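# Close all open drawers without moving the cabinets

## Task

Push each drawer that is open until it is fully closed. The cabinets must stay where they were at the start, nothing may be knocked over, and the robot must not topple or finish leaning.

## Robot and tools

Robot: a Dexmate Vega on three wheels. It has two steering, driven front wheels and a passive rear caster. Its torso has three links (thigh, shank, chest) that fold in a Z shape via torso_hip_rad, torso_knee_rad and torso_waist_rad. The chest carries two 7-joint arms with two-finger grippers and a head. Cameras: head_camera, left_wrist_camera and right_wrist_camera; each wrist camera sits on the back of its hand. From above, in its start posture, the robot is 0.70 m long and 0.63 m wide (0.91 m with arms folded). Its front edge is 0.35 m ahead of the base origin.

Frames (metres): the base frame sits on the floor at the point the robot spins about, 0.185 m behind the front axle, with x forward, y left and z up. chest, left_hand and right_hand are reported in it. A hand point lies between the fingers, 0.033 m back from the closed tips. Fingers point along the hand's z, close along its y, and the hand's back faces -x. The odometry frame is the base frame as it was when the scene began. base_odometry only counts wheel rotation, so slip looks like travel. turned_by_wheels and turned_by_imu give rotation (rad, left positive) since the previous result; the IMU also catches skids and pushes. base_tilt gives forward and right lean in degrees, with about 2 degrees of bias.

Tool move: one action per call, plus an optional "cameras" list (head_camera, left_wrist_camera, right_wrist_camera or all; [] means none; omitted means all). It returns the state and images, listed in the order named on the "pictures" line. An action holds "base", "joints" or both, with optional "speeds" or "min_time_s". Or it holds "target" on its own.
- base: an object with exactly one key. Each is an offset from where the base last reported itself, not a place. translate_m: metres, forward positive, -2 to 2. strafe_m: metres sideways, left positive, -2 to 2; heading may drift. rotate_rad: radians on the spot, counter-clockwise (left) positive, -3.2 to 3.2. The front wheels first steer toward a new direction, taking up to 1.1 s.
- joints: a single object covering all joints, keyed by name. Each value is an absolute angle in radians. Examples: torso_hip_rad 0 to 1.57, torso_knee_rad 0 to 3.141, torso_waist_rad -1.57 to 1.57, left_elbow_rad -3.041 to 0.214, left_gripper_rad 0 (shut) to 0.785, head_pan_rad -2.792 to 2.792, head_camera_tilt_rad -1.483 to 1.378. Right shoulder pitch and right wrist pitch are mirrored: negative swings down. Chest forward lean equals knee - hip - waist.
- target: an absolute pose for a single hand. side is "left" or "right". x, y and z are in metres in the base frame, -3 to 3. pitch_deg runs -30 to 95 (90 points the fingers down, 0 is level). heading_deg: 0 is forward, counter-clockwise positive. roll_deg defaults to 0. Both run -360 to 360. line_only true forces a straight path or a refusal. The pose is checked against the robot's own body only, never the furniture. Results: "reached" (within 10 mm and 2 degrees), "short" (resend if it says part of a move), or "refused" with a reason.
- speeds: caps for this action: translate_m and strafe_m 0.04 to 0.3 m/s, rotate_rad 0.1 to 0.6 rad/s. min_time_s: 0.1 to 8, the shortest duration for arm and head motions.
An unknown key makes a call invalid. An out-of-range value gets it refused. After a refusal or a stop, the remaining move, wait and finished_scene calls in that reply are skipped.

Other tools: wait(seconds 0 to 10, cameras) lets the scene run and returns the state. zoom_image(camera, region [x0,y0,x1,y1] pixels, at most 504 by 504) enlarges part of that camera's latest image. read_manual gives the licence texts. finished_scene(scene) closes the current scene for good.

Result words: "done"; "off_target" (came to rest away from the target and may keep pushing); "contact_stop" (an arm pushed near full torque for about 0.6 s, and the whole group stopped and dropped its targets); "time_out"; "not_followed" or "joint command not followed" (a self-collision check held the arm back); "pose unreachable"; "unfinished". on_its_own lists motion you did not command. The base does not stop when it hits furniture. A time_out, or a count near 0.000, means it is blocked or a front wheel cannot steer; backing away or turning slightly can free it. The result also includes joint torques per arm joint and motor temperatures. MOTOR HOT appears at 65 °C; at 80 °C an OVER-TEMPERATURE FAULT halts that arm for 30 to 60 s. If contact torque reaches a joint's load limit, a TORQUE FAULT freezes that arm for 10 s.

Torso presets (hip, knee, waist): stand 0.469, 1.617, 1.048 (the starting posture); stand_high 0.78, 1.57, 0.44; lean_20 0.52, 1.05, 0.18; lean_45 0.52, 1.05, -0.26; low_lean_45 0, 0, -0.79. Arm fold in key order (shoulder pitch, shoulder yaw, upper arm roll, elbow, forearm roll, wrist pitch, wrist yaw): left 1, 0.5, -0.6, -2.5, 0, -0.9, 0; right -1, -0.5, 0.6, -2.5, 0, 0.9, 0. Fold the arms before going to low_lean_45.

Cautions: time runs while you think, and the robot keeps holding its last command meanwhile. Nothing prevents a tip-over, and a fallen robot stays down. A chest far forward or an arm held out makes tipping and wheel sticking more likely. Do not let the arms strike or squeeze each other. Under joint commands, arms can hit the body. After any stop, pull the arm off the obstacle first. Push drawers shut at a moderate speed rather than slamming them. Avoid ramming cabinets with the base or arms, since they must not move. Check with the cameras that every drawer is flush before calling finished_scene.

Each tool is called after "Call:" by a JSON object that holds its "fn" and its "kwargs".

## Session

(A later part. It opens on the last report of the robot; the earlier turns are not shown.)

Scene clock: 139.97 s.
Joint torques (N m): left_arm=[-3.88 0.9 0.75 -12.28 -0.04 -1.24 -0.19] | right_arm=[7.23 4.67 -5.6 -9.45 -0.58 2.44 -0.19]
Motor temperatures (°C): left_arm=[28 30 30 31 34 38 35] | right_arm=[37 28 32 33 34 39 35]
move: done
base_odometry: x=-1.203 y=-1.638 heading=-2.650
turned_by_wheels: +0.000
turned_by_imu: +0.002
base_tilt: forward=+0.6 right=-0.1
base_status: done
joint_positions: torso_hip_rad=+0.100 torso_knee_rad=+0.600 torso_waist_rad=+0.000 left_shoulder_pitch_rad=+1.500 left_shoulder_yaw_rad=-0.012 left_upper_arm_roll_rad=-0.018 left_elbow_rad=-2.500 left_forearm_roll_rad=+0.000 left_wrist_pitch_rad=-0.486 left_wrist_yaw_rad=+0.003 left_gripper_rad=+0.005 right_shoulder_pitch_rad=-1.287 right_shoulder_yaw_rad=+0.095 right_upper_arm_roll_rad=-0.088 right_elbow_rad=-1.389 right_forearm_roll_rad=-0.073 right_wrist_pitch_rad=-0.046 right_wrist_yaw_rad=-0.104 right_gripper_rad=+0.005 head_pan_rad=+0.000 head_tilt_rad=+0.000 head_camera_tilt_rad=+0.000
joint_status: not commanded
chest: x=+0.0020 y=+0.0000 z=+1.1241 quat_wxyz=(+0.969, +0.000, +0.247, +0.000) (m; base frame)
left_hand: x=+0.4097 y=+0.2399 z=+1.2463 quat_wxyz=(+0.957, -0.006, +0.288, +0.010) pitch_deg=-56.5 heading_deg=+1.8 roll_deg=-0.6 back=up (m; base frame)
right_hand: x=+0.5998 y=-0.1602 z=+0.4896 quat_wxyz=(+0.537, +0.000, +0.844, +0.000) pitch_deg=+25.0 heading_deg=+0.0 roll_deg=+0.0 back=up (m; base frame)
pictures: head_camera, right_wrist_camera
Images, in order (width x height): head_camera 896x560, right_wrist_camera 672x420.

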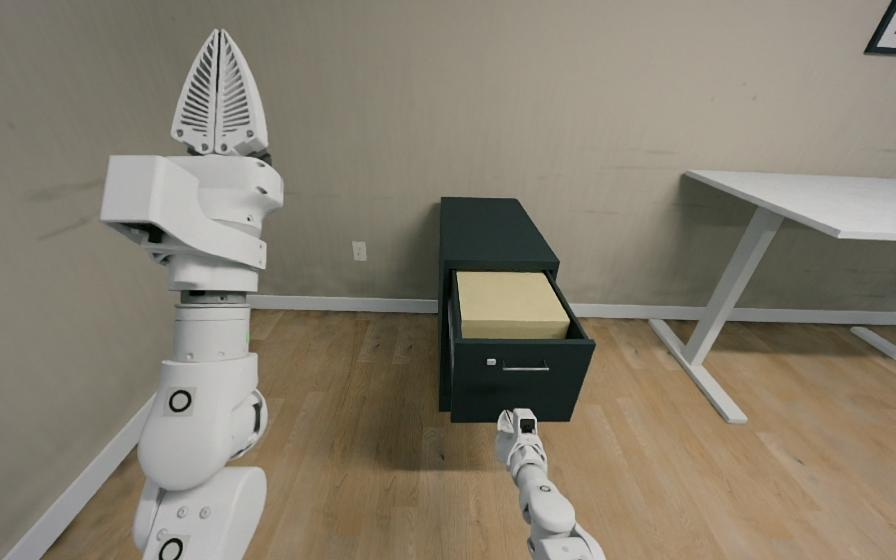

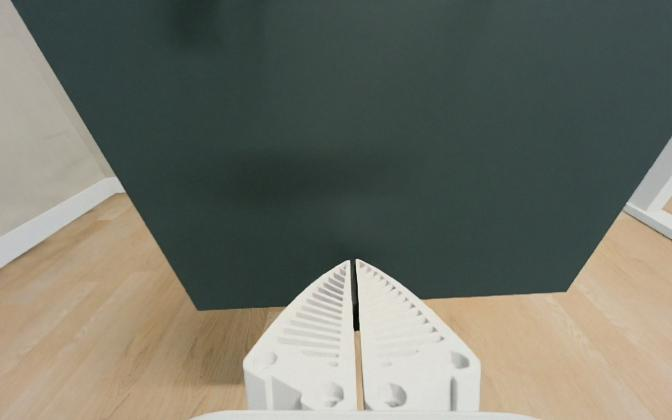

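Call:
{"fn": "move", "kwargs": {"base": {"translate_m":0.40}, "speeds": {"translate_m":0.09}, "cameras": ["head_camera","right_wrist_camera"]}}

Scene clock: 150.90 s.
Joint torques (N m): left_arm=[-7.57 0.25 -2.3 -14.03 0.37 -1.66 0.06] | right_arm=[27.17 3.67 -4.34 -18.3 -0.64 6.86 0.37]
Motor temperatures (°C): left_arm=[27 30 30 31 34 38 35] | right_arm=[36 28 31 33 34 38 35]
move: done
base_odometry: x=-1.555 y=-1.828 heading=-2.650
turned_by_wheels: -0.001
turned_by_imu: +0.001
base_tilt: forward=+0.6 right=-0.1
base_status: done
joint_positions: torso_hip_rad=+0.100 torso_knee_rad=+0.600 torso_waist_rad=+0.000 left_shoulder_pitch_rad=+1.500 left_shoulder_yaw_rad=-0.012 left_upper_arm_roll_rad=-0.018 left_elbow_rad=-2.500 left_forearm_roll_rad=+0.000 left_wrist_pitch_rad=-0.486 left_wrist_yaw_rad=+0.003 left_gripper_rad=+0.005 right_shoulder_pitch_rad=-1.288 right_shoulder_yaw_rad=+0.095 right_upper_arm_roll_rad=-0.088 right_elbow_rad=-1.388 right_forearm_roll_rad=-0.073 right_wrist_pitch_rad=-0.048 right_wrist_yaw_rad=-0.104 right_gripper_rad=+0.005 head_pan_rad=+0.000 head_tilt_rad=+0.000 head_camera_tilt_rad=+0.000
joint_status: not commanded
chest: x=+0.0018 y=+0.0000 z=+1.1241 quat_wxyz=(+0.969, +0.000, +0.247, +0.000) (m; base frame)
left_hand: x=+0.4095 y=+0.2399 z=+1.2464 quat_wxyz=(+0.957, -0.006, +0.288, +0.010) pitch_deg=-56.5 heading_deg=+1.8 roll_deg=-0.6 back=up (m; base frame)
right_hand: x=+0.5986 y=-0.1602 z=+0.4881 quat_wxyz=(+0.536, +0.000, +0.844, +0.000) pitch_deg=+25.2 heading_deg=+0.0 roll_deg=+0.0 back=up (m; base frame)
pictures: head_camera, right_wrist_camera
Images, in order (width x height): head_camera 896x560, right_wrist_camera 672x420.

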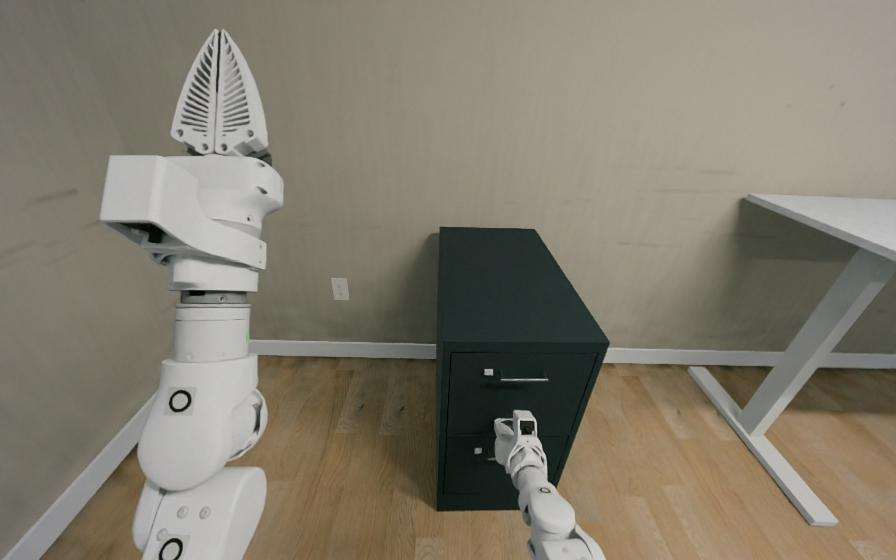

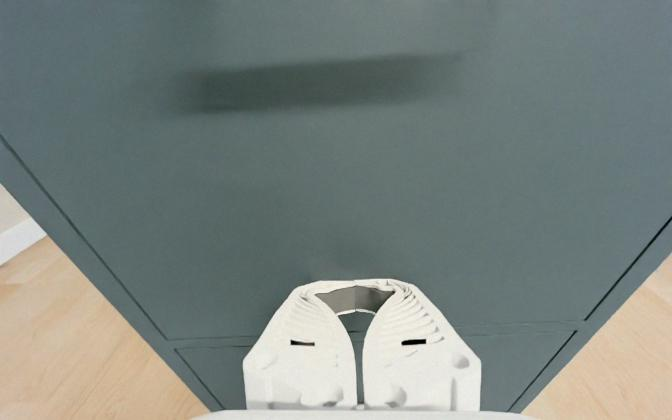

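Call:
{"fn": "move", "kwargs": {"base": {"translate_m":-0.7}, "cameras": ["head_camera"]}}

Call:
{"fn": "move", "kwargs": {"base": {"rotate_rad":-1.573}, "cameras": ["head_camera"]}}

Scene clock: 158.43 s.
Joint torques (N m): left_arm=[-5.62 -0.73 2.86 -12.6 0.19 -1.72 -0.06] | right_arm=[13.81 5.04 -4.35 -12.53 -0.57 2.75 0.07]
Motor temperatures (°C): left_arm=[27 30 30 31 34 38 35] | right_arm=[36 28 31 33 34 39 35]
move: done
base_odometry: x=-0.939 y=-1.495 heading=-2.651
turned_by_wheels: +0.000
turned_by_imu: +0.000
base_tilt: forward=+0.6 right=-0.1
base_status: done
joint_positions: torso_hip_rad=+0.100 torso_knee_rad=+0.600 torso_waist_rad=+0.000 left_shoulder_pitch_rad=+1.500 left_shoulder_yaw_rad=-0.012 left_upper_arm_roll_rad=-0.018 left_elbow_rad=-2.500 left_forearm_roll_rad=+0.000 left_wrist_pitch_rad=-0.486 left_wrist_yaw_rad=+0.003 left_gripper_rad=+0.005 right_shoulder_pitch_rad=-1.287 right_shoulder_yaw_rad=+0.095 right_upper_arm_roll_rad=-0.088 right_elbow_rad=-1.388 right_forearm_roll_rad=-0.073 right_wrist_pitch_rad=-0.046 right_wrist_yaw_rad=-0.104 right_gripper_rad=+0.005 head_pan_rad=+0.000 head_tilt_rad=+0.000 head_camera_tilt_rad=+0.000
joint_status: not commanded
chest: x=+0.0020 y=+0.0000 z=+1.1241 quat_wxyz=(+0.969, +0.000, +0.247, +0.000) (m; base frame)
left_hand: x=+0.4097 y=+0.2399 z=+1.2463 quat_wxyz=(+0.957, -0.006, +0.288, +0.010) pitch_deg=-56.5 heading_deg=+1.8 roll_deg=-0.6 back=up (m; base frame)
right_hand: x=+0.5995 y=-0.1602 z=+0.4893 quat_wxyz=(+0.537, +0.000, +0.844, +0.000) pitch_deg=+25.1 heading_deg=+0.0 roll_deg=+0.0 back=up (m; base frame)
pictures: head_camera
Images, in order (width x height): head_camera 896x560.

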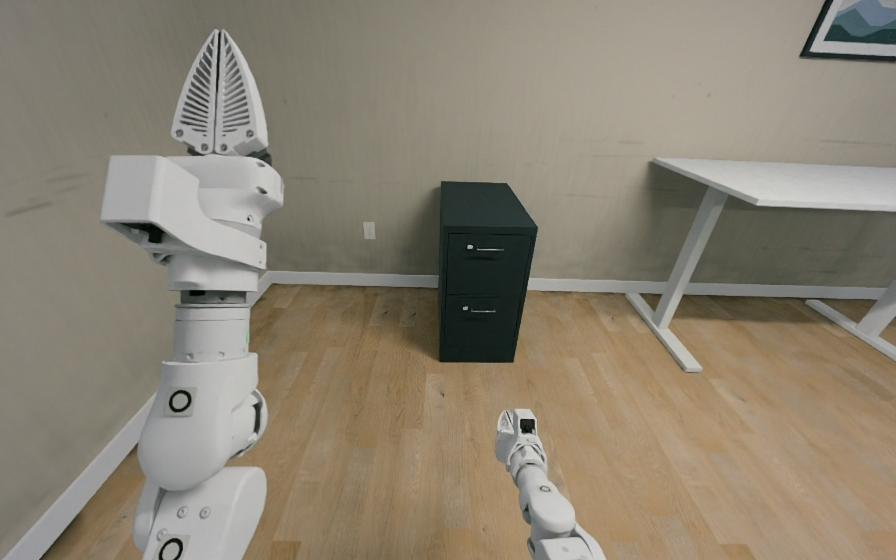

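Scene clock: 162.63 s.
Joint torques (N m): left_arm=[-6.22 -1.39 0.28 -12.5 0.02 -1.75 0.11] | right_arm=[13.89 3.53 -4.02 -11.89 -0.68 2.32 0.2]
Motor temperatures (°C): left_arm=[27 30 30 31 34 38 35] | right_arm=[35 28 31 33 34 38 35]
move: done
base_odometry: x=-0.940 y=-1.496 heading=+2.057
turned_by_wheels: -1.575
turned_by_imu: -1.545
base_tilt: forward=+0.7 right=-0.1
base_status: done
joint_positions: torso_hip_rad=+0.100 torso_knee_rad=+0.600 torso_waist_rad=+0.000 left_shoulder_pitch_rad=+1.500 left_shoulder_yaw_rad=-0.012 left_upper_arm_roll_rad=-0.018 left_elbow_rad=-2.500 left_forearm_roll_rad=+0.000 left_wrist_pitch_rad=-0.486 left_wrist_yaw_rad=+0.003 left_gripper_rad=+0.005 right_shoulder_pitch_rad=-1.287 right_shoulder_yaw_rad=+0.095 right_upper_arm_roll_rad=-0.088 right_elbow_rad=-1.388 right_forearm_roll_rad=-0.073 right_wrist_pitch_rad=-0.046 right_wrist_yaw_rad=-0.104 right_gripper_rad=+0.005 head_pan_rad=+0.000 head_tilt_rad=+0.000 head_camera_tilt_rad=+0.000
joint_status: not commanded
chest: x=+0.0020 y=+0.0000 z=+1.1241 quat_wxyz=(+0.969, +0.000, +0.247, +0.000) (m; base frame)
left_hand: x=+0.4097 y=+0.2399 z=+1.2463 quat_wxyz=(+0.957, -0.006, +0.288, +0.010) pitch_deg=-56.5 heading_deg=+1.8 roll_deg=-0.6 back=up (m; base frame)
right_hand: x=+0.5995 y=-0.1602 z=+0.4893 quat_wxyz=(+0.537, +0.000, +0.844, +0.000) pitch_deg=+25.1 heading_deg=+0.0 roll_deg=+0.0 back=up (m; base frame)
pictures: head_camera
Images, in order (width x height): head_camera 896x560.

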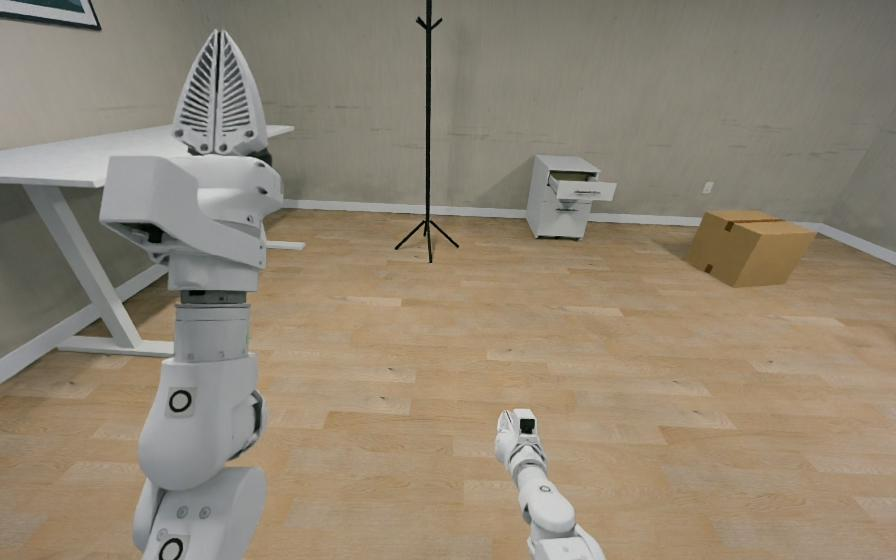

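Call:
{"fn": "move", "kwargs": {"base": {"rotate_rad":-0.11}, "cameras": []}}

Call:
{"fn": "move", "kwargs": {"target": {"side":"right","x":0.6,"y":-0.16,"z":0.66,"pitch_deg":25,"heading_deg":0}, "cameras": []}}

Call:
{"fn": "move", "kwargs": {"base": {"strafe_m":-0.53}, "cameras": ["head_camera"]}}

Call:
{"fn": "move", "kwargs": {"base": {"translate_m":1.4}, "cameras": ["head_camera","right_wrist_camera"]}}

Scene clock: 175.43 s.
Joint torques (N m): left_arm=[-6.53 0.58 -1.02 -11.68 0.96 -2.19 -0.09] | right_arm=[14.35 3.07 -4.25 -10.92 -0.65 2.39 0.02]
Motor temperatures (°C): left_arm=[27 30 30 31 34 38 35] | right_arm=[35 28 30 33 34 38 35]
move: done
base_odometry: x=-0.940 y=-1.496 heading=+1.947
turned_by_wheels: -0.110
turned_by_imu: -0.107
base_tilt: forward=+0.7 right=-0.1
base_status: done
joint_positions: torso_hip_rad=+0.100 torso_knee_rad=+0.600 torso_waist_rad=+0.000 left_shoulder_pitch_rad=+1.500 left_shoulder_yaw_rad=-0.012 left_upper_arm_roll_rad=-0.018 left_elbow_rad=-2.500 left_forearm_roll_rad=+0.000 left_wrist_pitch_rad=-0.486 left_wrist_yaw_rad=+0.003 left_gripper_rad=+0.005 right_shoulder_pitch_rad=-1.287 right_shoulder_yaw_rad=+0.095 right_upper_arm_roll_rad=-0.088 right_elbow_rad=-1.388 right_forearm_roll_rad=-0.073 right_wrist_pitch_rad=-0.046 right_wrist_yaw_rad=-0.104 right_gripper_rad=+0.005 head_pan_rad=+0.000 head_tilt_rad=+0.000 head_camera_tilt_rad=+0.000
joint_status: not commanded
chest: x=+0.0020 y=+0.0000 z=+1.1241 quat_wxyz=(+0.969, +0.000, +0.247, +0.000) (m; base frame)
left_hand: x=+0.4097 y=+0.2399 z=+1.2463 quat_wxyz=(+0.957, -0.006, +0.288, +0.010) pitch_deg=-56.5 heading_deg=+1.8 roll_deg=-0.6 back=up (m; base frame)
right_hand: x=+0.5995 y=-0.1602 z=+0.4893 quat_wxyz=(+0.537, +0.000, +0.844, +0.000) pitch_deg=+25.1 heading_deg=+0.0 roll_deg=+0.0 back=up (m; base frame)
pictures: none
No camera images: "cameras" was empty.

Scene clock: 179.70 s.
Joint torques (N m): left_arm=[-5.62 -1.43 1.9 -13.48 0.19 -1.81 -0.16] | right_arm=[0.96 5.57 -6.54 -13.28 -0.71 2.25 0.23]
Motor temperatures (°C): left_arm=[27 30 30 31 34 38 35] | right_arm=[34 28 30 33 34 37 35]
move: done
base_odometry: x=-0.940 y=-1.496 heading=+1.947
turned_by_wheels: +0.000
turned_by_imu: +0.001
base_tilt: forward=+0.7 right=-0.1
base_status: not commanded
joint_positions: torso_hip_rad=+0.100 torso_knee_rad=+0.600 torso_waist_rad=+0.000 left_shoulder_pitch_rad=+1.500 left_shoulder_yaw_rad=-0.012 left_upper_arm_roll_rad=-0.018 left_elbow_rad=-2.500 left_forearm_roll_rad=+0.000 left_wrist_pitch_rad=-0.486 left_wrist_yaw_rad=+0.003 left_gripper_rad=+0.005 right_shoulder_pitch_rad=-1.405 right_shoulder_yaw_rad=+0.118 right_upper_arm_roll_rad=-0.145 right_elbow_rad=-2.129 right_forearm_roll_rad=-0.130 right_wrist_pitch_rad=-0.674 right_wrist_yaw_rad=-0.076 right_gripper_rad=+0.005 head_pan_rad=+0.000 head_tilt_rad=+0.000 head_camera_tilt_rad=+0.000
joint_status: not commanded
chest: x=+0.0020 y=+0.0000 z=+1.1241 quat_wxyz=(+0.969, +0.000, +0.247, +0.000) (m; base frame)
left_hand: x=+0.4097 y=+0.2399 z=+1.2463 quat_wxyz=(+0.957, -0.006, +0.288, +0.010) pitch_deg=-56.5 heading_deg=+1.8 roll_deg=-0.6 back=up (m; base frame)
right_hand: x=+0.6002 y=-0.1601 z=+0.6582 quat_wxyz=(+0.537, +0.000, +0.843, +0.000) pitch_deg=+25.0 heading_deg=+0.0 roll_deg=+0.0 back=up (m; base frame)
right_hand_status: reached (straight line, planned for 2.7 s): 2 mm and 0.0 deg off.
pictures: none
No camera images: "cameras" was empty.

Scene clock: 183.53 s.
Joint torques (N m): left_arm=[-6.06 0.75 1.38 -11.45 0.2 -0.94 0.11] | right_arm=[1.11 5.19 -6.62 -13.08 -0.44 2.09 0.38]
Motor temperatures (°C): left_arm=[27 30 30 31 34 38 35] | right_arm=[34 28 30 33 34 37 35]
move: done
base_odometry: x=-0.449 y=-1.302 heading=+1.940
turned_by_wheels: -0.008
turned_by_imu: -0.003
base_tilt: forward=+0.7 right=+0.0
base_status: done
joint_positions: torso_hip_rad=+0.100 torso_knee_rad=+0.600 torso_waist_rad=+0.000 left_shoulder_pitch_rad=+1.500 left_shoulder_yaw_rad=-0.012 left_upper_arm_roll_rad=-0.018 left_elbow_rad=-2.500 left_forearm_roll_rad=+0.000 left_wrist_pitch_rad=-0.486 left_wrist_yaw_rad=+0.003 left_gripper_rad=+0.005 right_shoulder_pitch_rad=-1.405 right_shoulder_yaw_rad=+0.118 right_upper_arm_roll_rad=-0.146 right_elbow_rad=-2.135 right_forearm_roll_rad=-0.131 right_wrist_pitch_rad=-0.679 right_wrist_yaw_rad=-0.076 right_gripper_rad=+0.005 head_pan_rad=+0.000 head_tilt_rad=+0.000 head_camera_tilt_rad=+0.000
joint_status: not commanded
chest: x=+0.0020 y=+0.0000 z=+1.1241 quat_wxyz=(+0.969, +0.000, +0.247, +0.000) (m; base frame)
left_hand: x=+0.4097 y=+0.2399 z=+1.2463 quat_wxyz=(+0.957, -0.006, +0.288, +0.010) pitch_deg=-56.5 heading_deg=+1.8 roll_deg=-0.6 back=up (m; base frame)
right_hand: x=+0.6000 y=-0.1602 z=+0.6598 quat_wxyz=(+0.537, +0.000, +0.843, +0.000) pitch_deg=+25.0 heading_deg=+0.0 roll_deg=+0.0 back=up (m; base frame)
pictures: head_camera
Images, in order (width x height): head_camera 896x560.

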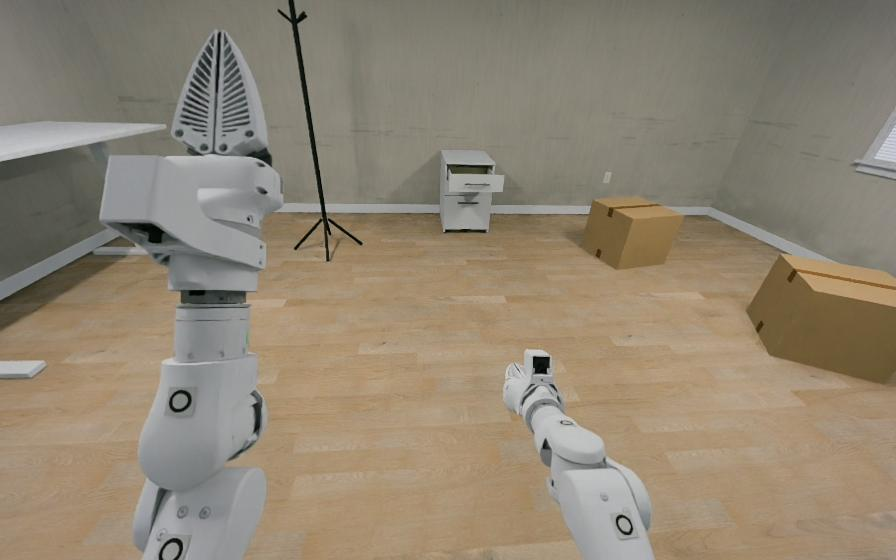

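Scene clock: 190.30 s.
Joint torques (N m): left_arm=[-5.23 1 1.32 -12.95 -0.21 -0.66 -0.25] | right_arm=[1.91 6.09 -6.28 -13.11 -0.52 1.98 0.24]
Motor temperatures (°C): left_arm=[27 30 30 31 34 38 35] | right_arm=[33 28 30 33 34 37 35]
move: done
base_odometry: x=-0.958 y=+0.002 heading=+1.940
turned_by_wheels: +0.000
turned_by_imu: +0.003
base_tilt: forward=+0.7 right=-0.1
base_status: done
joint_positions: torso_hip_rad=+0.100 torso_knee_rad=+0.600 torso_waist_rad=+0.000 left_shoulder_pitch_rad=+1.500 left_shoulder_yaw_rad=-0.012 left_upper_arm_roll_rad=-0.018 left_elbow_rad=-2.500 left_forearm_roll_rad=+0.000 left_wrist_pitch_rad=-0.486 left_wrist_yaw_rad=+0.003 left_gripper_rad=+0.005 right_shoulder_pitch_rad=-1.405 right_shoulder_yaw_rad=+0.118 right_upper_arm_roll_rad=-0.146 right_elbow_rad=-2.135 right_forearm_roll_rad=-0.131 right_wrist_pitch_rad=-0.679 right_wrist_yaw_rad=-0.076 right_gripper_rad=+0.005 head_pan_rad=+0.000 head_tilt_rad=+0.000 head_camera_tilt_rad=+0.000
joint_status: not commanded
chest: x=+0.0021 y=+0.0000 z=+1.1241 quat_wxyz=(+0.969, +0.000, +0.247, +0.000) (m; base frame)
left_hand: x=+0.4098 y=+0.2399 z=+1.2462 quat_wxyz=(+0.957, -0.006, +0.288, +0.010) pitch_deg=-56.5 heading_deg=+1.8 roll_deg=-0.6 back=up (m; base frame)
right_hand: x=+0.6000 y=-0.1602 z=+0.6598 quat_wxyz=(+0.537, +0.000, +0.844, +0.000) pitch_deg=+25.0 heading_deg=+0.0 roll_deg=+0.0 back=up (m; base frame)
pictures: head_camera, right_wrist_camera
Images, in order (width x height): head_camera 896x560, right_wrist_camera 672x420.

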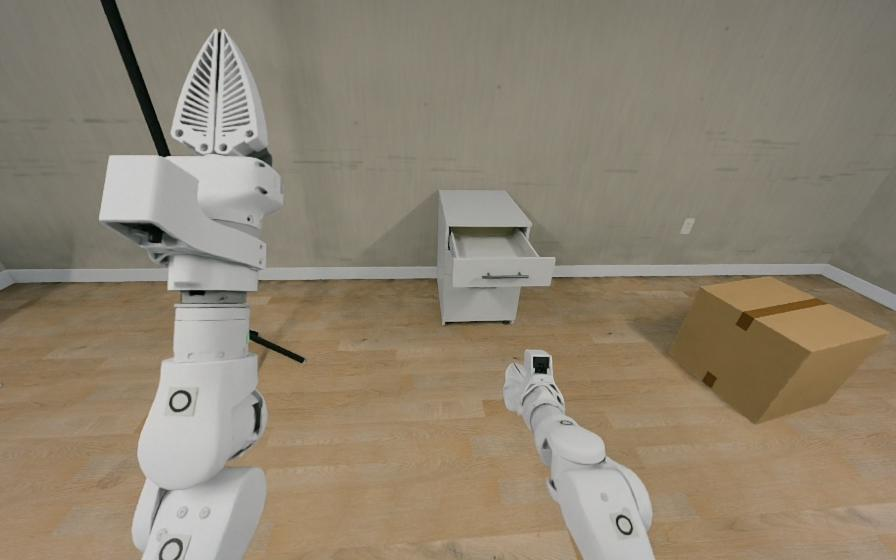

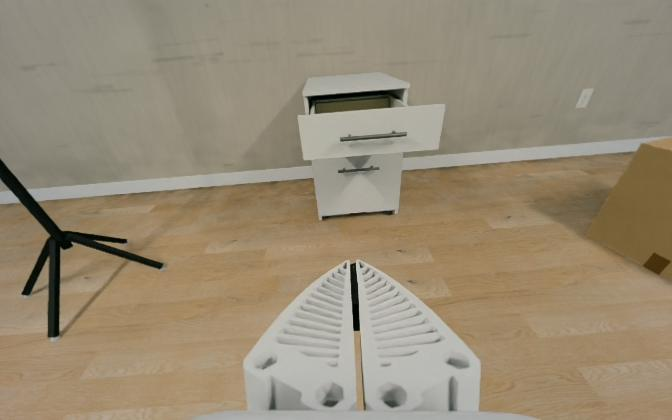

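Call:
{"fn": "move", "kwargs": {"target": {"side":"right","x":0.6,"y":-0.19,"z":0.62,"pitch_deg":25,"heading_deg":0}, "cameras": []}}

Call:
{"fn": "move", "kwargs": {"base": {"translate_m":0.52}, "cameras": ["head_camera","right_wrist_camera"]}}

Scene clock: 201.03 s.
Joint torques (N m): left_arm=[-4.15 2.72 -0.27 -13.37 0.3 -1.47 -0.08] | right_arm=[0.6 0.63 1.62 -8.38 0.22 2.82 0.29]
Motor temperatures (°C): left_arm=[27 30 30 31 34 38 35] | right_arm=[33 28 30 33 34 37 35]
move: done
base_odometry: x=-0.958 y=+0.002 heading=+1.940
turned_by_wheels: +0.000
turned_by_imu: +0.001
base_tilt: forward=+0.6 right=+0.0
base_status: not commanded
joint_positions: torso_hip_rad=+0.100 torso_knee_rad=+0.600 torso_waist_rad=+0.000 left_shoulder_pitch_rad=+1.500 left_shoulder_yaw_rad=-0.012 left_upper_arm_roll_rad=-0.018 left_elbow_rad=-2.500 left_forearm_roll_rad=+0.000 left_wrist_pitch_rad=-0.486 left_wrist_yaw_rad=+0.003 left_gripper_rad=+0.005 right_shoulder_pitch_rad=-1.411 right_shoulder_yaw_rad=+0.082 right_upper_arm_roll_rad=-0.071 right_elbow_rad=-2.017 right_forearm_roll_rad=-0.088 right_wrist_pitch_rad=-0.547 right_wrist_yaw_rad=-0.033 right_gripper_rad=+0.005 head_pan_rad=+0.000 head_tilt_rad=+0.000 head_camera_tilt_rad=+0.000
joint_status: not commanded
chest: x=+0.0021 y=+0.0000 z=+1.1241 quat_wxyz=(+0.969, +0.000, +0.247, +0.000) (m; base frame)
left_hand: x=+0.4098 y=+0.2399 z=+1.2462 quat_wxyz=(+0.957, -0.006, +0.288, +0.010) pitch_deg=-56.5 heading_deg=+1.8 roll_deg=-0.6 back=up (m; base frame)
right_hand: x=+0.6002 y=-0.1884 z=+0.6217 quat_wxyz=(+0.537, +0.000, +0.843, +0.000) pitch_deg=+25.0 heading_deg=+0.0 roll_deg=+0.0 back=up (m; base frame)
right_hand_status: reached (straight line, planned for 0.8 s): 2 mm and 0.0 deg off.
pictures: none
No camera images: "cameras" was empty.

Scene clock: 204.30 s.
Joint torques (N m): left_arm=[-8.35 -1.1 0.79 -14.43 -0.15 -1.34 -0.2] | right_arm=[0.55 0.06 1.84 -9.36 0.24 2.92 0.39]
Motor temperatures (°C): left_arm=[27 30 30 31 34 38 35] | right_arm=[33 28 30 33 34 37 35]
move: done
base_odometry: x=-1.147 y=+0.487 heading=+1.941
turned_by_wheels: +0.000
turned_by_imu: +0.001
base_tilt: forward=+0.7 right=-0.1
base_status: done
joint_positions: torso_hip_rad=+0.100 torso_knee_rad=+0.600 torso_waist_rad=+0.000 left_shoulder_pitch_rad=+1.500 left_shoulder_yaw_rad=-0.012 left_upper_arm_roll_rad=-0.018 left_elbow_rad=-2.500 left_forearm_roll_rad=+0.000 left_wrist_pitch_rad=-0.486 left_wrist_yaw_rad=+0.003 left_gripper_rad=+0.005 right_shoulder_pitch_rad=-1.411 right_shoulder_yaw_rad=+0.080 right_upper_arm_roll_rad=-0.068 right_elbow_rad=-2.012 right_forearm_roll_rad=-0.086 right_wrist_pitch_rad=-0.541 right_wrist_yaw_rad=-0.031 right_gripper_rad=+0.005 head_pan_rad=+0.000 head_tilt_rad=+0.000 head_camera_tilt_rad=+0.000
joint_status: not commanded
chest: x=+0.0021 y=+0.0000 z=+1.1241 quat_wxyz=(+0.969, +0.000, +0.247, +0.000) (m; base frame)
left_hand: x=+0.4098 y=+0.2399 z=+1.2462 quat_wxyz=(+0.957, -0.006, +0.288, +0.010) pitch_deg=-56.5 heading_deg=+1.8 roll_deg=-0.6 back=up (m; base frame)
right_hand: x=+0.6000 y=-0.1898 z=+0.6200 quat_wxyz=(+0.537, +0.000, +0.843, +0.000) pitch_deg=+25.0 heading_deg=+0.0 roll_deg=+0.0 back=up (m; base frame)
pictures: head_camera, right_wrist_camera
Images, in order (width x height): head_camera 896x560, right_wrist_camera 672x420.

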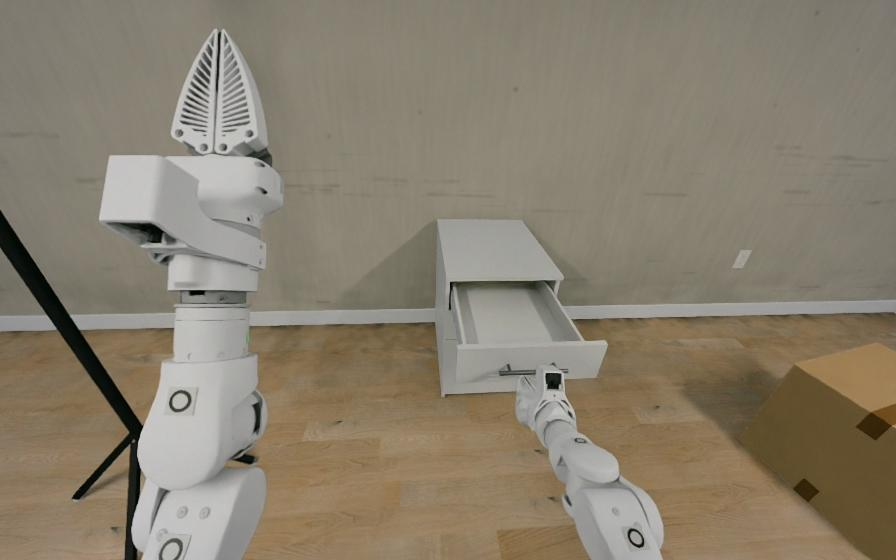

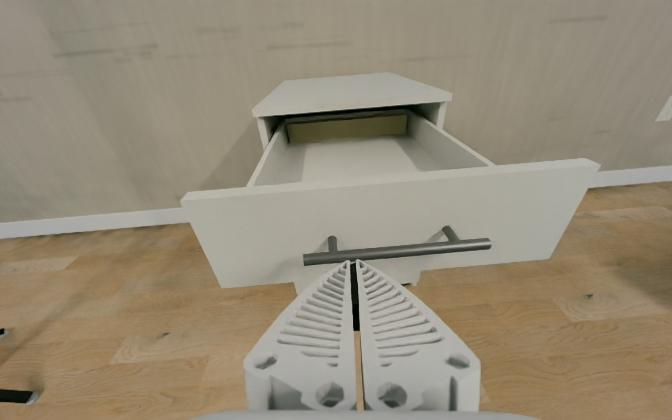

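Call:
{"fn": "move", "kwargs": {"target": {"side":"right","x":0.6,"y":-0.225,"z":0.62,"pitch_deg":25,"heading_deg":0}, "cameras": []}}

Call:
{"fn": "move", "kwargs": {"base": {"translate_m":0.08}, "speeds": {"translate_m":0.1}, "cameras": ["head_camera","right_wrist_camera"]}}

Scene clock: 211.83 s.
Joint torques (N m): left_arm=[-2.87 -0.39 -0.07 -11.96 0.34 -1.59 0.16] | right_arm=[0.78 0.69 2.85 -13 0.19 2.13 0.49]
Motor temperatures (°C): left_arm=[27 30 30 31 34 38 35] | right_arm=[32 28 30 33 34 37 35]
move: done
base_odometry: x=-1.147 y=+0.487 heading=+1.941
turned_by_wheels: +0.000
turned_by_imu: +0.001
base_tilt: forward=+0.6 right=+0.0
base_status: not commanded
joint_positions: torso_hip_rad=+0.100 torso_knee_rad=+0.600 torso_waist_rad=+0.000 left_shoulder_pitch_rad=+1.500 left_shoulder_yaw_rad=-0.012 left_upper_arm_roll_rad=-0.018 left_elbow_rad=-2.500 left_forearm_roll_rad=+0.000 left_wrist_pitch_rad=-0.486 left_wrist_yaw_rad=+0.003 left_gripper_rad=+0.005 right_shoulder_pitch_rad=-1.411 right_shoulder_yaw_rad=+0.044 right_upper_arm_roll_rad=+0.000 right_elbow_rad=-2.019 right_forearm_roll_rad=-0.051 right_wrist_pitch_rad=-0.545 right_wrist_yaw_rad=+0.022 right_gripper_rad=+0.005 head_pan_rad=+0.000 head_tilt_rad=+0.000 head_camera_tilt_rad=+0.000
joint_status: not commanded
chest: x=+0.0021 y=+0.0000 z=+1.1241 quat_wxyz=(+0.969, +0.000, +0.247, +0.000) (m; base frame)
left_hand: x=+0.4098 y=+0.2399 z=+1.2462 quat_wxyz=(+0.957, -0.006, +0.288, +0.010) pitch_deg=-56.5 heading_deg=+1.8 roll_deg=-0.6 back=up (m; base frame)
right_hand: x=+0.6000 y=-0.2220 z=+0.6197 quat_wxyz=(+0.537, +0.000, +0.844, +0.000) pitch_deg=+25.0 heading_deg=+0.0 roll_deg=+0.0 back=up (m; base frame)
right_hand_status: reached (straight line, planned for 0.6 s): 3 mm and 0.0 deg off.
pictures: none
No camera images: "cameras" was empty.

Scene clock: 213.50 s.
Joint torques (N m): left_arm=[-4.94 -1.2 0.72 -13.85 -0.08 -1.15 -0.71] | right_arm=[2.3 -1.29 2.96 -13.24 0.47 2.32 0.46]
Motor temperatures (°C): left_arm=[27 30 30 31 34 38 35] | right_arm=[32 28 30 33 34 37 35]
move: done
base_odometry: x=-1.176 y=+0.561 heading=+1.941
turned_by_wheels: +0.000
turned_by_imu: +0.001
base_tilt: forward=+0.6 right=-0.1
base_status: done
joint_positions: torso_hip_rad=+0.100 torso_knee_rad=+0.600 torso_waist_rad=+0.000 left_shoulder_pitch_rad=+1.500 left_shoulder_yaw_rad=-0.012 left_upper_arm_roll_rad=-0.018 left_elbow_rad=-2.500 left_forearm_roll_rad=+0.000 left_wrist_pitch_rad=-0.486 left_wrist_yaw_rad=+0.003 left_gripper_rad=+0.005 right_shoulder_pitch_rad=-1.411 right_shoulder_yaw_rad=+0.041 right_upper_arm_roll_rad=+0.005 right_elbow_rad=-2.020 right_forearm_roll_rad=-0.048 right_wrist_pitch_rad=-0.545 right_wrist_yaw_rad=+0.026 right_gripper_rad=+0.005 head_pan_rad=+0.000 head_tilt_rad=+0.000 head_camera_tilt_rad=+0.000
joint_status: not commanded
chest: x=+0.0021 y=+0.0000 z=+1.1241 quat_wxyz=(+0.969, +0.000, +0.247, +0.000) (m; base frame)
left_hand: x=+0.4098 y=+0.2399 z=+1.2462 quat_wxyz=(+0.957, -0.006, +0.288, +0.010) pitch_deg=-56.5 heading_deg=+1.8 roll_deg=-0.6 back=up (m; base frame)
right_hand: x=+0.6000 y=-0.2247 z=+0.6198 quat_wxyz=(+0.537, +0.000, +0.843, +0.000) pitch_deg=+25.0 heading_deg=+0.0 roll_deg=+0.0 back=up (m; base frame)
pictures: head_camera, right_wrist_camera
Images, in order (width x height): head_camera 896x560, right_wrist_camera 672x420.

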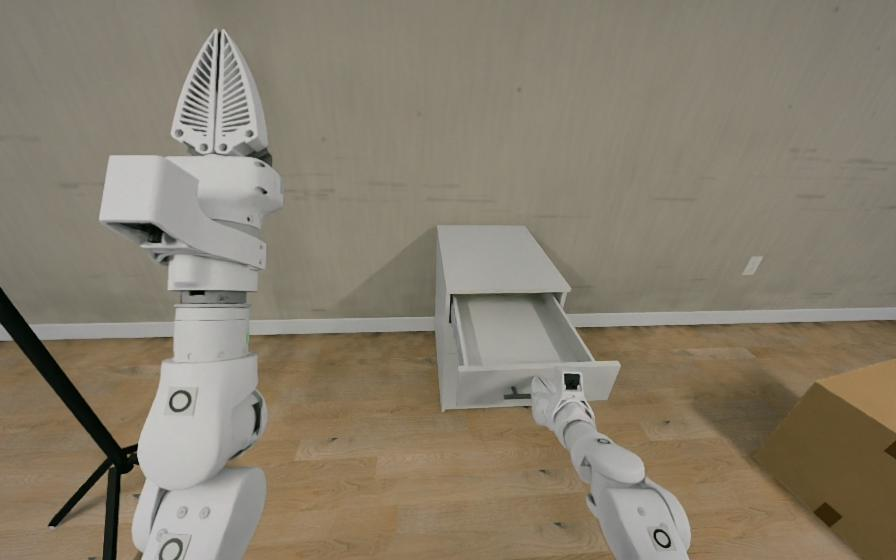

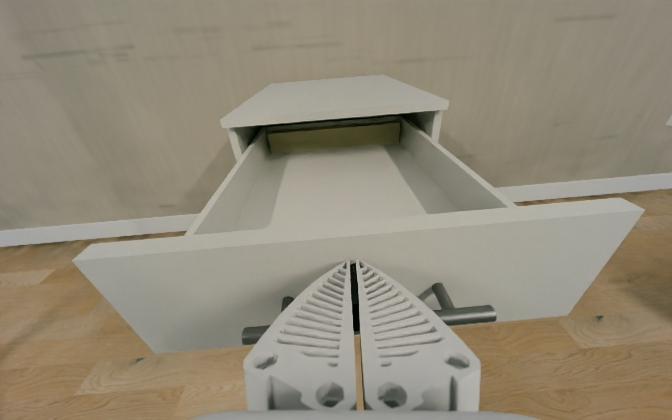

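Call:
{"fn": "move", "kwargs": {"target": {"side":"right","x":0.6,"y":-0.225,"z":0.608,"pitch_deg":25,"heading_deg":0}, "cameras": []}}

Call:
{"fn": "move", "kwargs": {"base": {"translate_m":0.38}, "speeds": {"translate_m":0.08}, "cameras": ["head_camera","right_wrist_camera"]}}

Scene clock: 220.33 s.
Joint torques (N m): left_arm=[-5.25 -1.05 -0.14 -12.53 -0.55 -1.14 -0.41] | right_arm=[14.27 -0.45 2.29 -8.24 0.45 2.75 -0.19]
Motor temperatures (°C): left_arm=[27 30 30 31 34 38 35] | right_arm=[32 28 30 33 34 36 35]
move: done
base_odometry: x=-1.176 y=+0.561 heading=+1.941
turned_by_wheels: +0.000
turned_by_imu: +0.001
base_tilt: forward=+0.7 right=+0.0
base_status: not commanded
joint_positions: torso_hip_rad=+0.100 torso_knee_rad=+0.600 torso_waist_rad=+0.000 left_shoulder_pitch_rad=+1.500 left_shoulder_yaw_rad=-0.012 left_upper_arm_roll_rad=-0.018 left_elbow_rad=-2.500 left_forearm_roll_rad=+0.000 left_wrist_pitch_rad=-0.486 left_wrist_yaw_rad=+0.003 left_gripper_rad=+0.005 right_shoulder_pitch_rad=-1.410 right_shoulder_yaw_rad=+0.041 right_upper_arm_roll_rad=+0.007 right_elbow_rad=-1.981 right_forearm_roll_rad=-0.047 right_wrist_pitch_rad=-0.507 right_wrist_yaw_rad=+0.026 right_gripper_rad=+0.005 head_pan_rad=+0.000 head_tilt_rad=+0.000 head_camera_tilt_rad=+0.000
joint_status: not commanded
chest: x=+0.0021 y=+0.0000 z=+1.1241 quat_wxyz=(+0.969, +0.000, +0.247, +0.000) (m; base frame)
left_hand: x=+0.4098 y=+0.2399 z=+1.2462 quat_wxyz=(+0.957, -0.006, +0.288, +0.010) pitch_deg=-56.5 heading_deg=+1.8 roll_deg=-0.6 back=up (m; base frame)
right_hand: x=+0.5997 y=-0.2247 z=+0.6092 quat_wxyz=(+0.537, +0.000, +0.844, +0.000) pitch_deg=+25.1 heading_deg=+0.0 roll_deg=+0.0 back=up (m; base frame)
right_hand_status: reached (straight line, planned for 0.4 s): 1 mm and 0.1 deg off.
pictures: none
No camera images: "cameras" was empty.

Scene clock: 225.97 s.
Joint torques (N m): left_arm=[-5.17 -3.75 -0.05 -11.72 -0.26 -1.78 -0.06] | right_arm=[15.97 -0.07 -1.58 -10.54 -0.17 5.1 -1.1]
Motor temperatures (°C): left_arm=[27 30 30 31 34 38 35] | right_arm=[32 28 30 33 34 37 35]
move: done
base_odometry: x=-1.315 y=+0.915 heading=+1.941
turned_by_wheels: +0.000
turned_by_imu: +0.000
base_tilt: forward=+0.6 right=-0.1
base_status: done
joint_positions: torso_hip_rad=+0.100 torso_knee_rad=+0.600 torso_waist_rad=+0.000 left_shoulder_pitch_rad=+1.500 left_shoulder_yaw_rad=-0.012 left_upper_arm_roll_rad=-0.018 left_elbow_rad=-2.500 left_forearm_roll_rad=+0.000 left_wrist_pitch_rad=-0.486 left_wrist_yaw_rad=+0.003 left_gripper_rad=+0.005 right_shoulder_pitch_rad=-1.410 right_shoulder_yaw_rad=+0.040 right_upper_arm_roll_rad=+0.007 right_elbow_rad=-1.974 right_forearm_roll_rad=-0.047 right_wrist_pitch_rad=-0.502 right_wrist_yaw_rad=+0.026 right_gripper_rad=+0.005 head_pan_rad=+0.000 head_tilt_rad=+0.000 head_camera_tilt_rad=+0.000
joint_status: not commanded
chest: x=+0.0018 y=+0.0000 z=+1.1241 quat_wxyz=(+0.969, +0.000, +0.247, +0.000) (m; base frame)
left_hand: x=+0.4094 y=+0.2399 z=+1.2464 quat_wxyz=(+0.957, -0.006, +0.288, +0.010) pitch_deg=-56.5 heading_deg=+1.8 roll_deg=-0.6 back=up (m; base frame)
right_hand: x=+0.5993 y=-0.2249 z=+0.6073 quat_wxyz=(+0.537, +0.000, +0.844, +0.000) pitch_deg=+25.1 heading_deg=+0.0 roll_deg=+0.0 back=up (m; base frame)
pictures: head_camera, right_wrist_camera
Images, in order (width x height): head_camera 896x560, right_wrist_camera 672x420.

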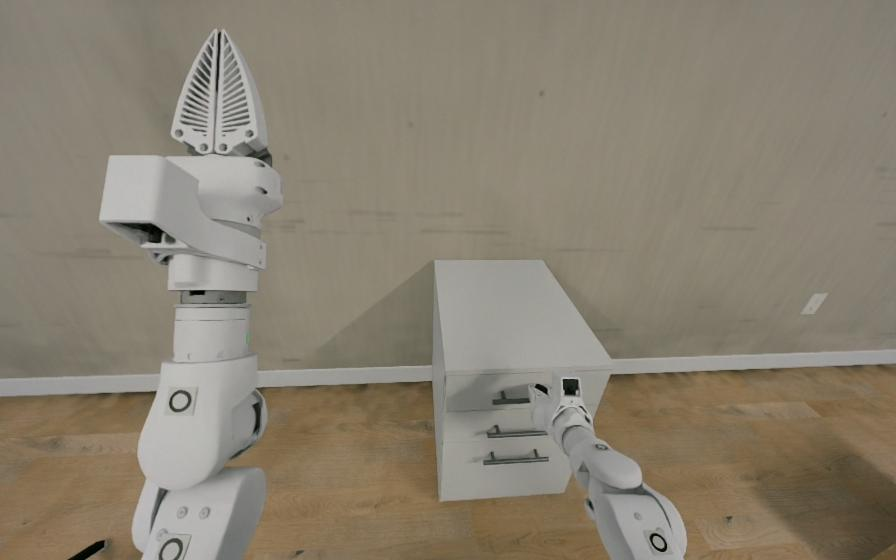

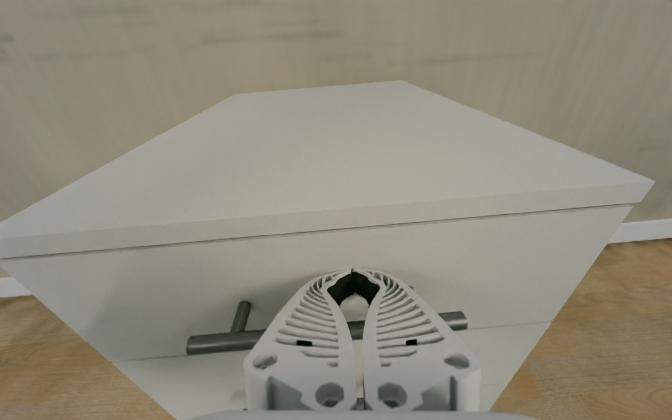

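Call:
{"fn": "move", "kwargs": {"base": {"translate_m":0.012}, "speeds": {"translate_m":0.04}, "cameras": ["right_wrist_camera"]}}

Call:
{"fn": "move", "kwargs": {"base": {"translate_m":-0.25}, "cameras": ["head_camera","right_wrist_camera"]}}

Call:
{"fn": "zoom_image", "kwargs": {"camera": "head_camera", "region": [400, 180, 640, 420]}}

Scene clock: 230.73 s.
Joint torques (N m): left_arm=[-5.6 -0.63 -1.18 -13.23 0.55 -2.73 -0.15] | right_arm=[19.48 -0.58 -1.35 -11.23 -0.24 6.43 -0.64]
Motor temperatures (°C): left_arm=[27 30 30 31 34 38 35] | right_arm=[32 28 30 33 34 37 35]
move: done
base_odometry: x=-1.319 y=+0.926 heading=+1.941
turned_by_wheels: +0.000
turned_by_imu: +0.000
base_tilt: forward=+0.6 right=-0.1
base_status: done
joint_positions: torso_hip_rad=+0.100 torso_knee_rad=+0.600 torso_waist_rad=+0.000 left_shoulder_pitch_rad=+1.500 left_shoulder_yaw_rad=-0.012 left_upper_arm_roll_rad=-0.018 left_elbow_rad=-2.500 left_forearm_roll_rad=+0.000 left_wrist_pitch_rad=-0.486 left_wrist_yaw_rad=+0.003 left_gripper_rad=+0.005 right_shoulder_pitch_rad=-1.410 right_shoulder_yaw_rad=+0.040 right_upper_arm_roll_rad=+0.007 right_elbow_rad=-1.974 right_forearm_roll_rad=-0.047 right_wrist_pitch_rad=-0.503 right_wrist_yaw_rad=+0.026 right_gripper_rad=+0.005 head_pan_rad=+0.000 head_tilt_rad=+0.000 head_camera_tilt_rad=+0.000
joint_status: not commanded
chest: x=+0.0016 y=+0.0000 z=+1.1241 quat_wxyz=(+0.969, +0.000, +0.247, +0.000) (m; base frame)
left_hand: x=+0.4093 y=+0.2399 z=+1.2465 quat_wxyz=(+0.957, -0.006, +0.288, +0.010) pitch_deg=-56.5 heading_deg=+1.8 roll_deg=-0.6 back=up (m; base frame)
right_hand: x=+0.5991 y=-0.2250 z=+0.6071 quat_wxyz=(+0.536, +0.000, +0.844, +0.000) pitch_deg=+25.1 heading_deg=+0.0 roll_deg=+0.0 back=up (m; base frame)
pictures: right_wrist_camera
Images, in order (width x height): right_wrist_camera 672x420.

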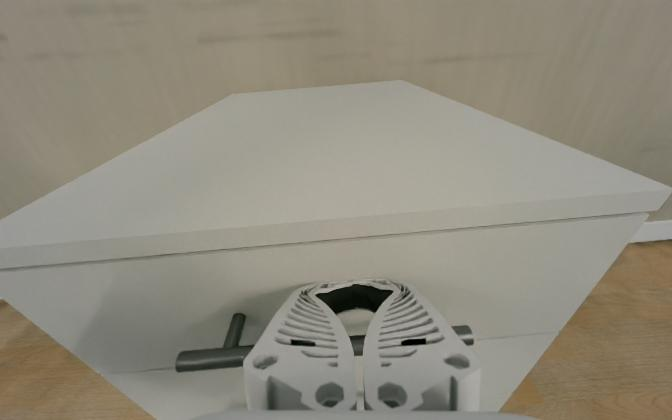

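Scene clock: 233.20 s.
Joint torques (N m): left_arm=[-6.68 0.77 -0.57 -11.92 -0.13 0.29 0.1] | right_arm=[13.26 0.01 -1.79 -10.65 0 2.73 0.12]
Motor temperatures (°C): left_arm=[27 30 30 31 34 38 35] | right_arm=[32 28 30 33 34 37 35]
move: done
base_odometry: x=-1.228 y=+0.693 heading=+1.941
turned_by_wheels: +0.000
turned_by_imu: +0.001
base_tilt: forward=+0.6 right=-0.1
base_status: done
joint_positions: torso_hip_rad=+0.100 torso_knee_rad=+0.600 torso_waist_rad=+0.000 left_shoulder_pitch_rad=+1.500 left_shoulder_yaw_rad=-0.012 left_upper_arm_roll_rad=-0.018 left_elbow_rad=-2.500 left_forearm_roll_rad=+0.000 left_wrist_pitch_rad=-0.486 left_wrist_yaw_rad=+0.003 left_gripper_rad=+0.005 right_shoulder_pitch_rad=-1.409 right_shoulder_yaw_rad=+0.040 right_upper_arm_roll_rad=+0.007 right_elbow_rad=-1.974 right_forearm_roll_rad=-0.047 right_wrist_pitch_rad=-0.501 right_wrist_yaw_rad=+0.026 right_gripper_rad=+0.005 head_pan_rad=+0.000 head_tilt_rad=+0.000 head_camera_tilt_rad=+0.000
joint_status: not commanded
chest: x=+0.0020 y=+0.0000 z=+1.1241 quat_wxyz=(+0.969, +0.000, +0.247, +0.000) (m; base frame)
left_hand: x=+0.4097 y=+0.2399 z=+1.2463 quat_wxyz=(+0.957, -0.006, +0.288, +0.010) pitch_deg=-56.5 heading_deg=+1.8 roll_deg=-0.6 back=up (m; base frame)
right_hand: x=+0.5996 y=-0.2250 z=+0.6075 quat_wxyz=(+0.537, +0.000, +0.844, +0.000) pitch_deg=+25.1 heading_deg=+0.0 roll_deg=+0.0 back=up (m; base frame)
pictures: head_camera, right_wrist_camera
Images, in order (width x height): head_camera 896x560, right_wrist_camera 672x420.

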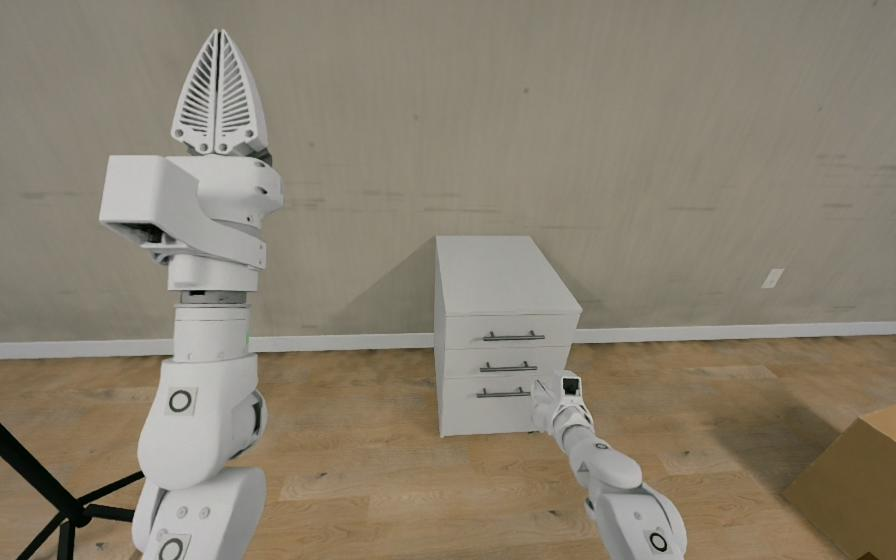

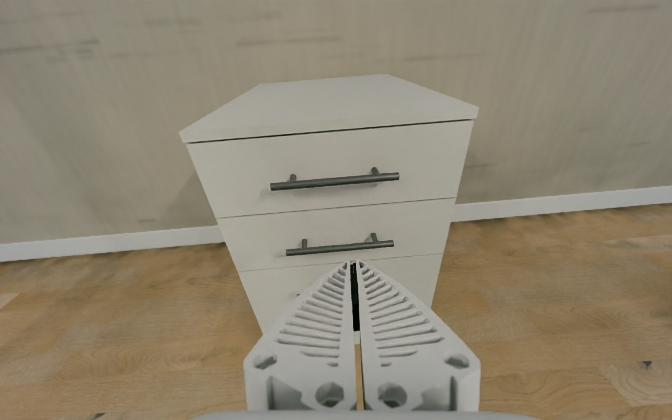

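Scaled by 2.100 from the camera's 896x560 image, which has a finer 960x600 frame.

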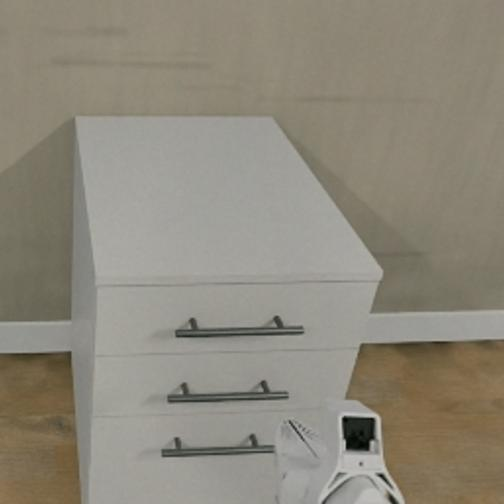

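Call:
{"fn": "finished_scene", "kwargs": {"scene": 2, "done": true}}

The scene is finished: the task was done.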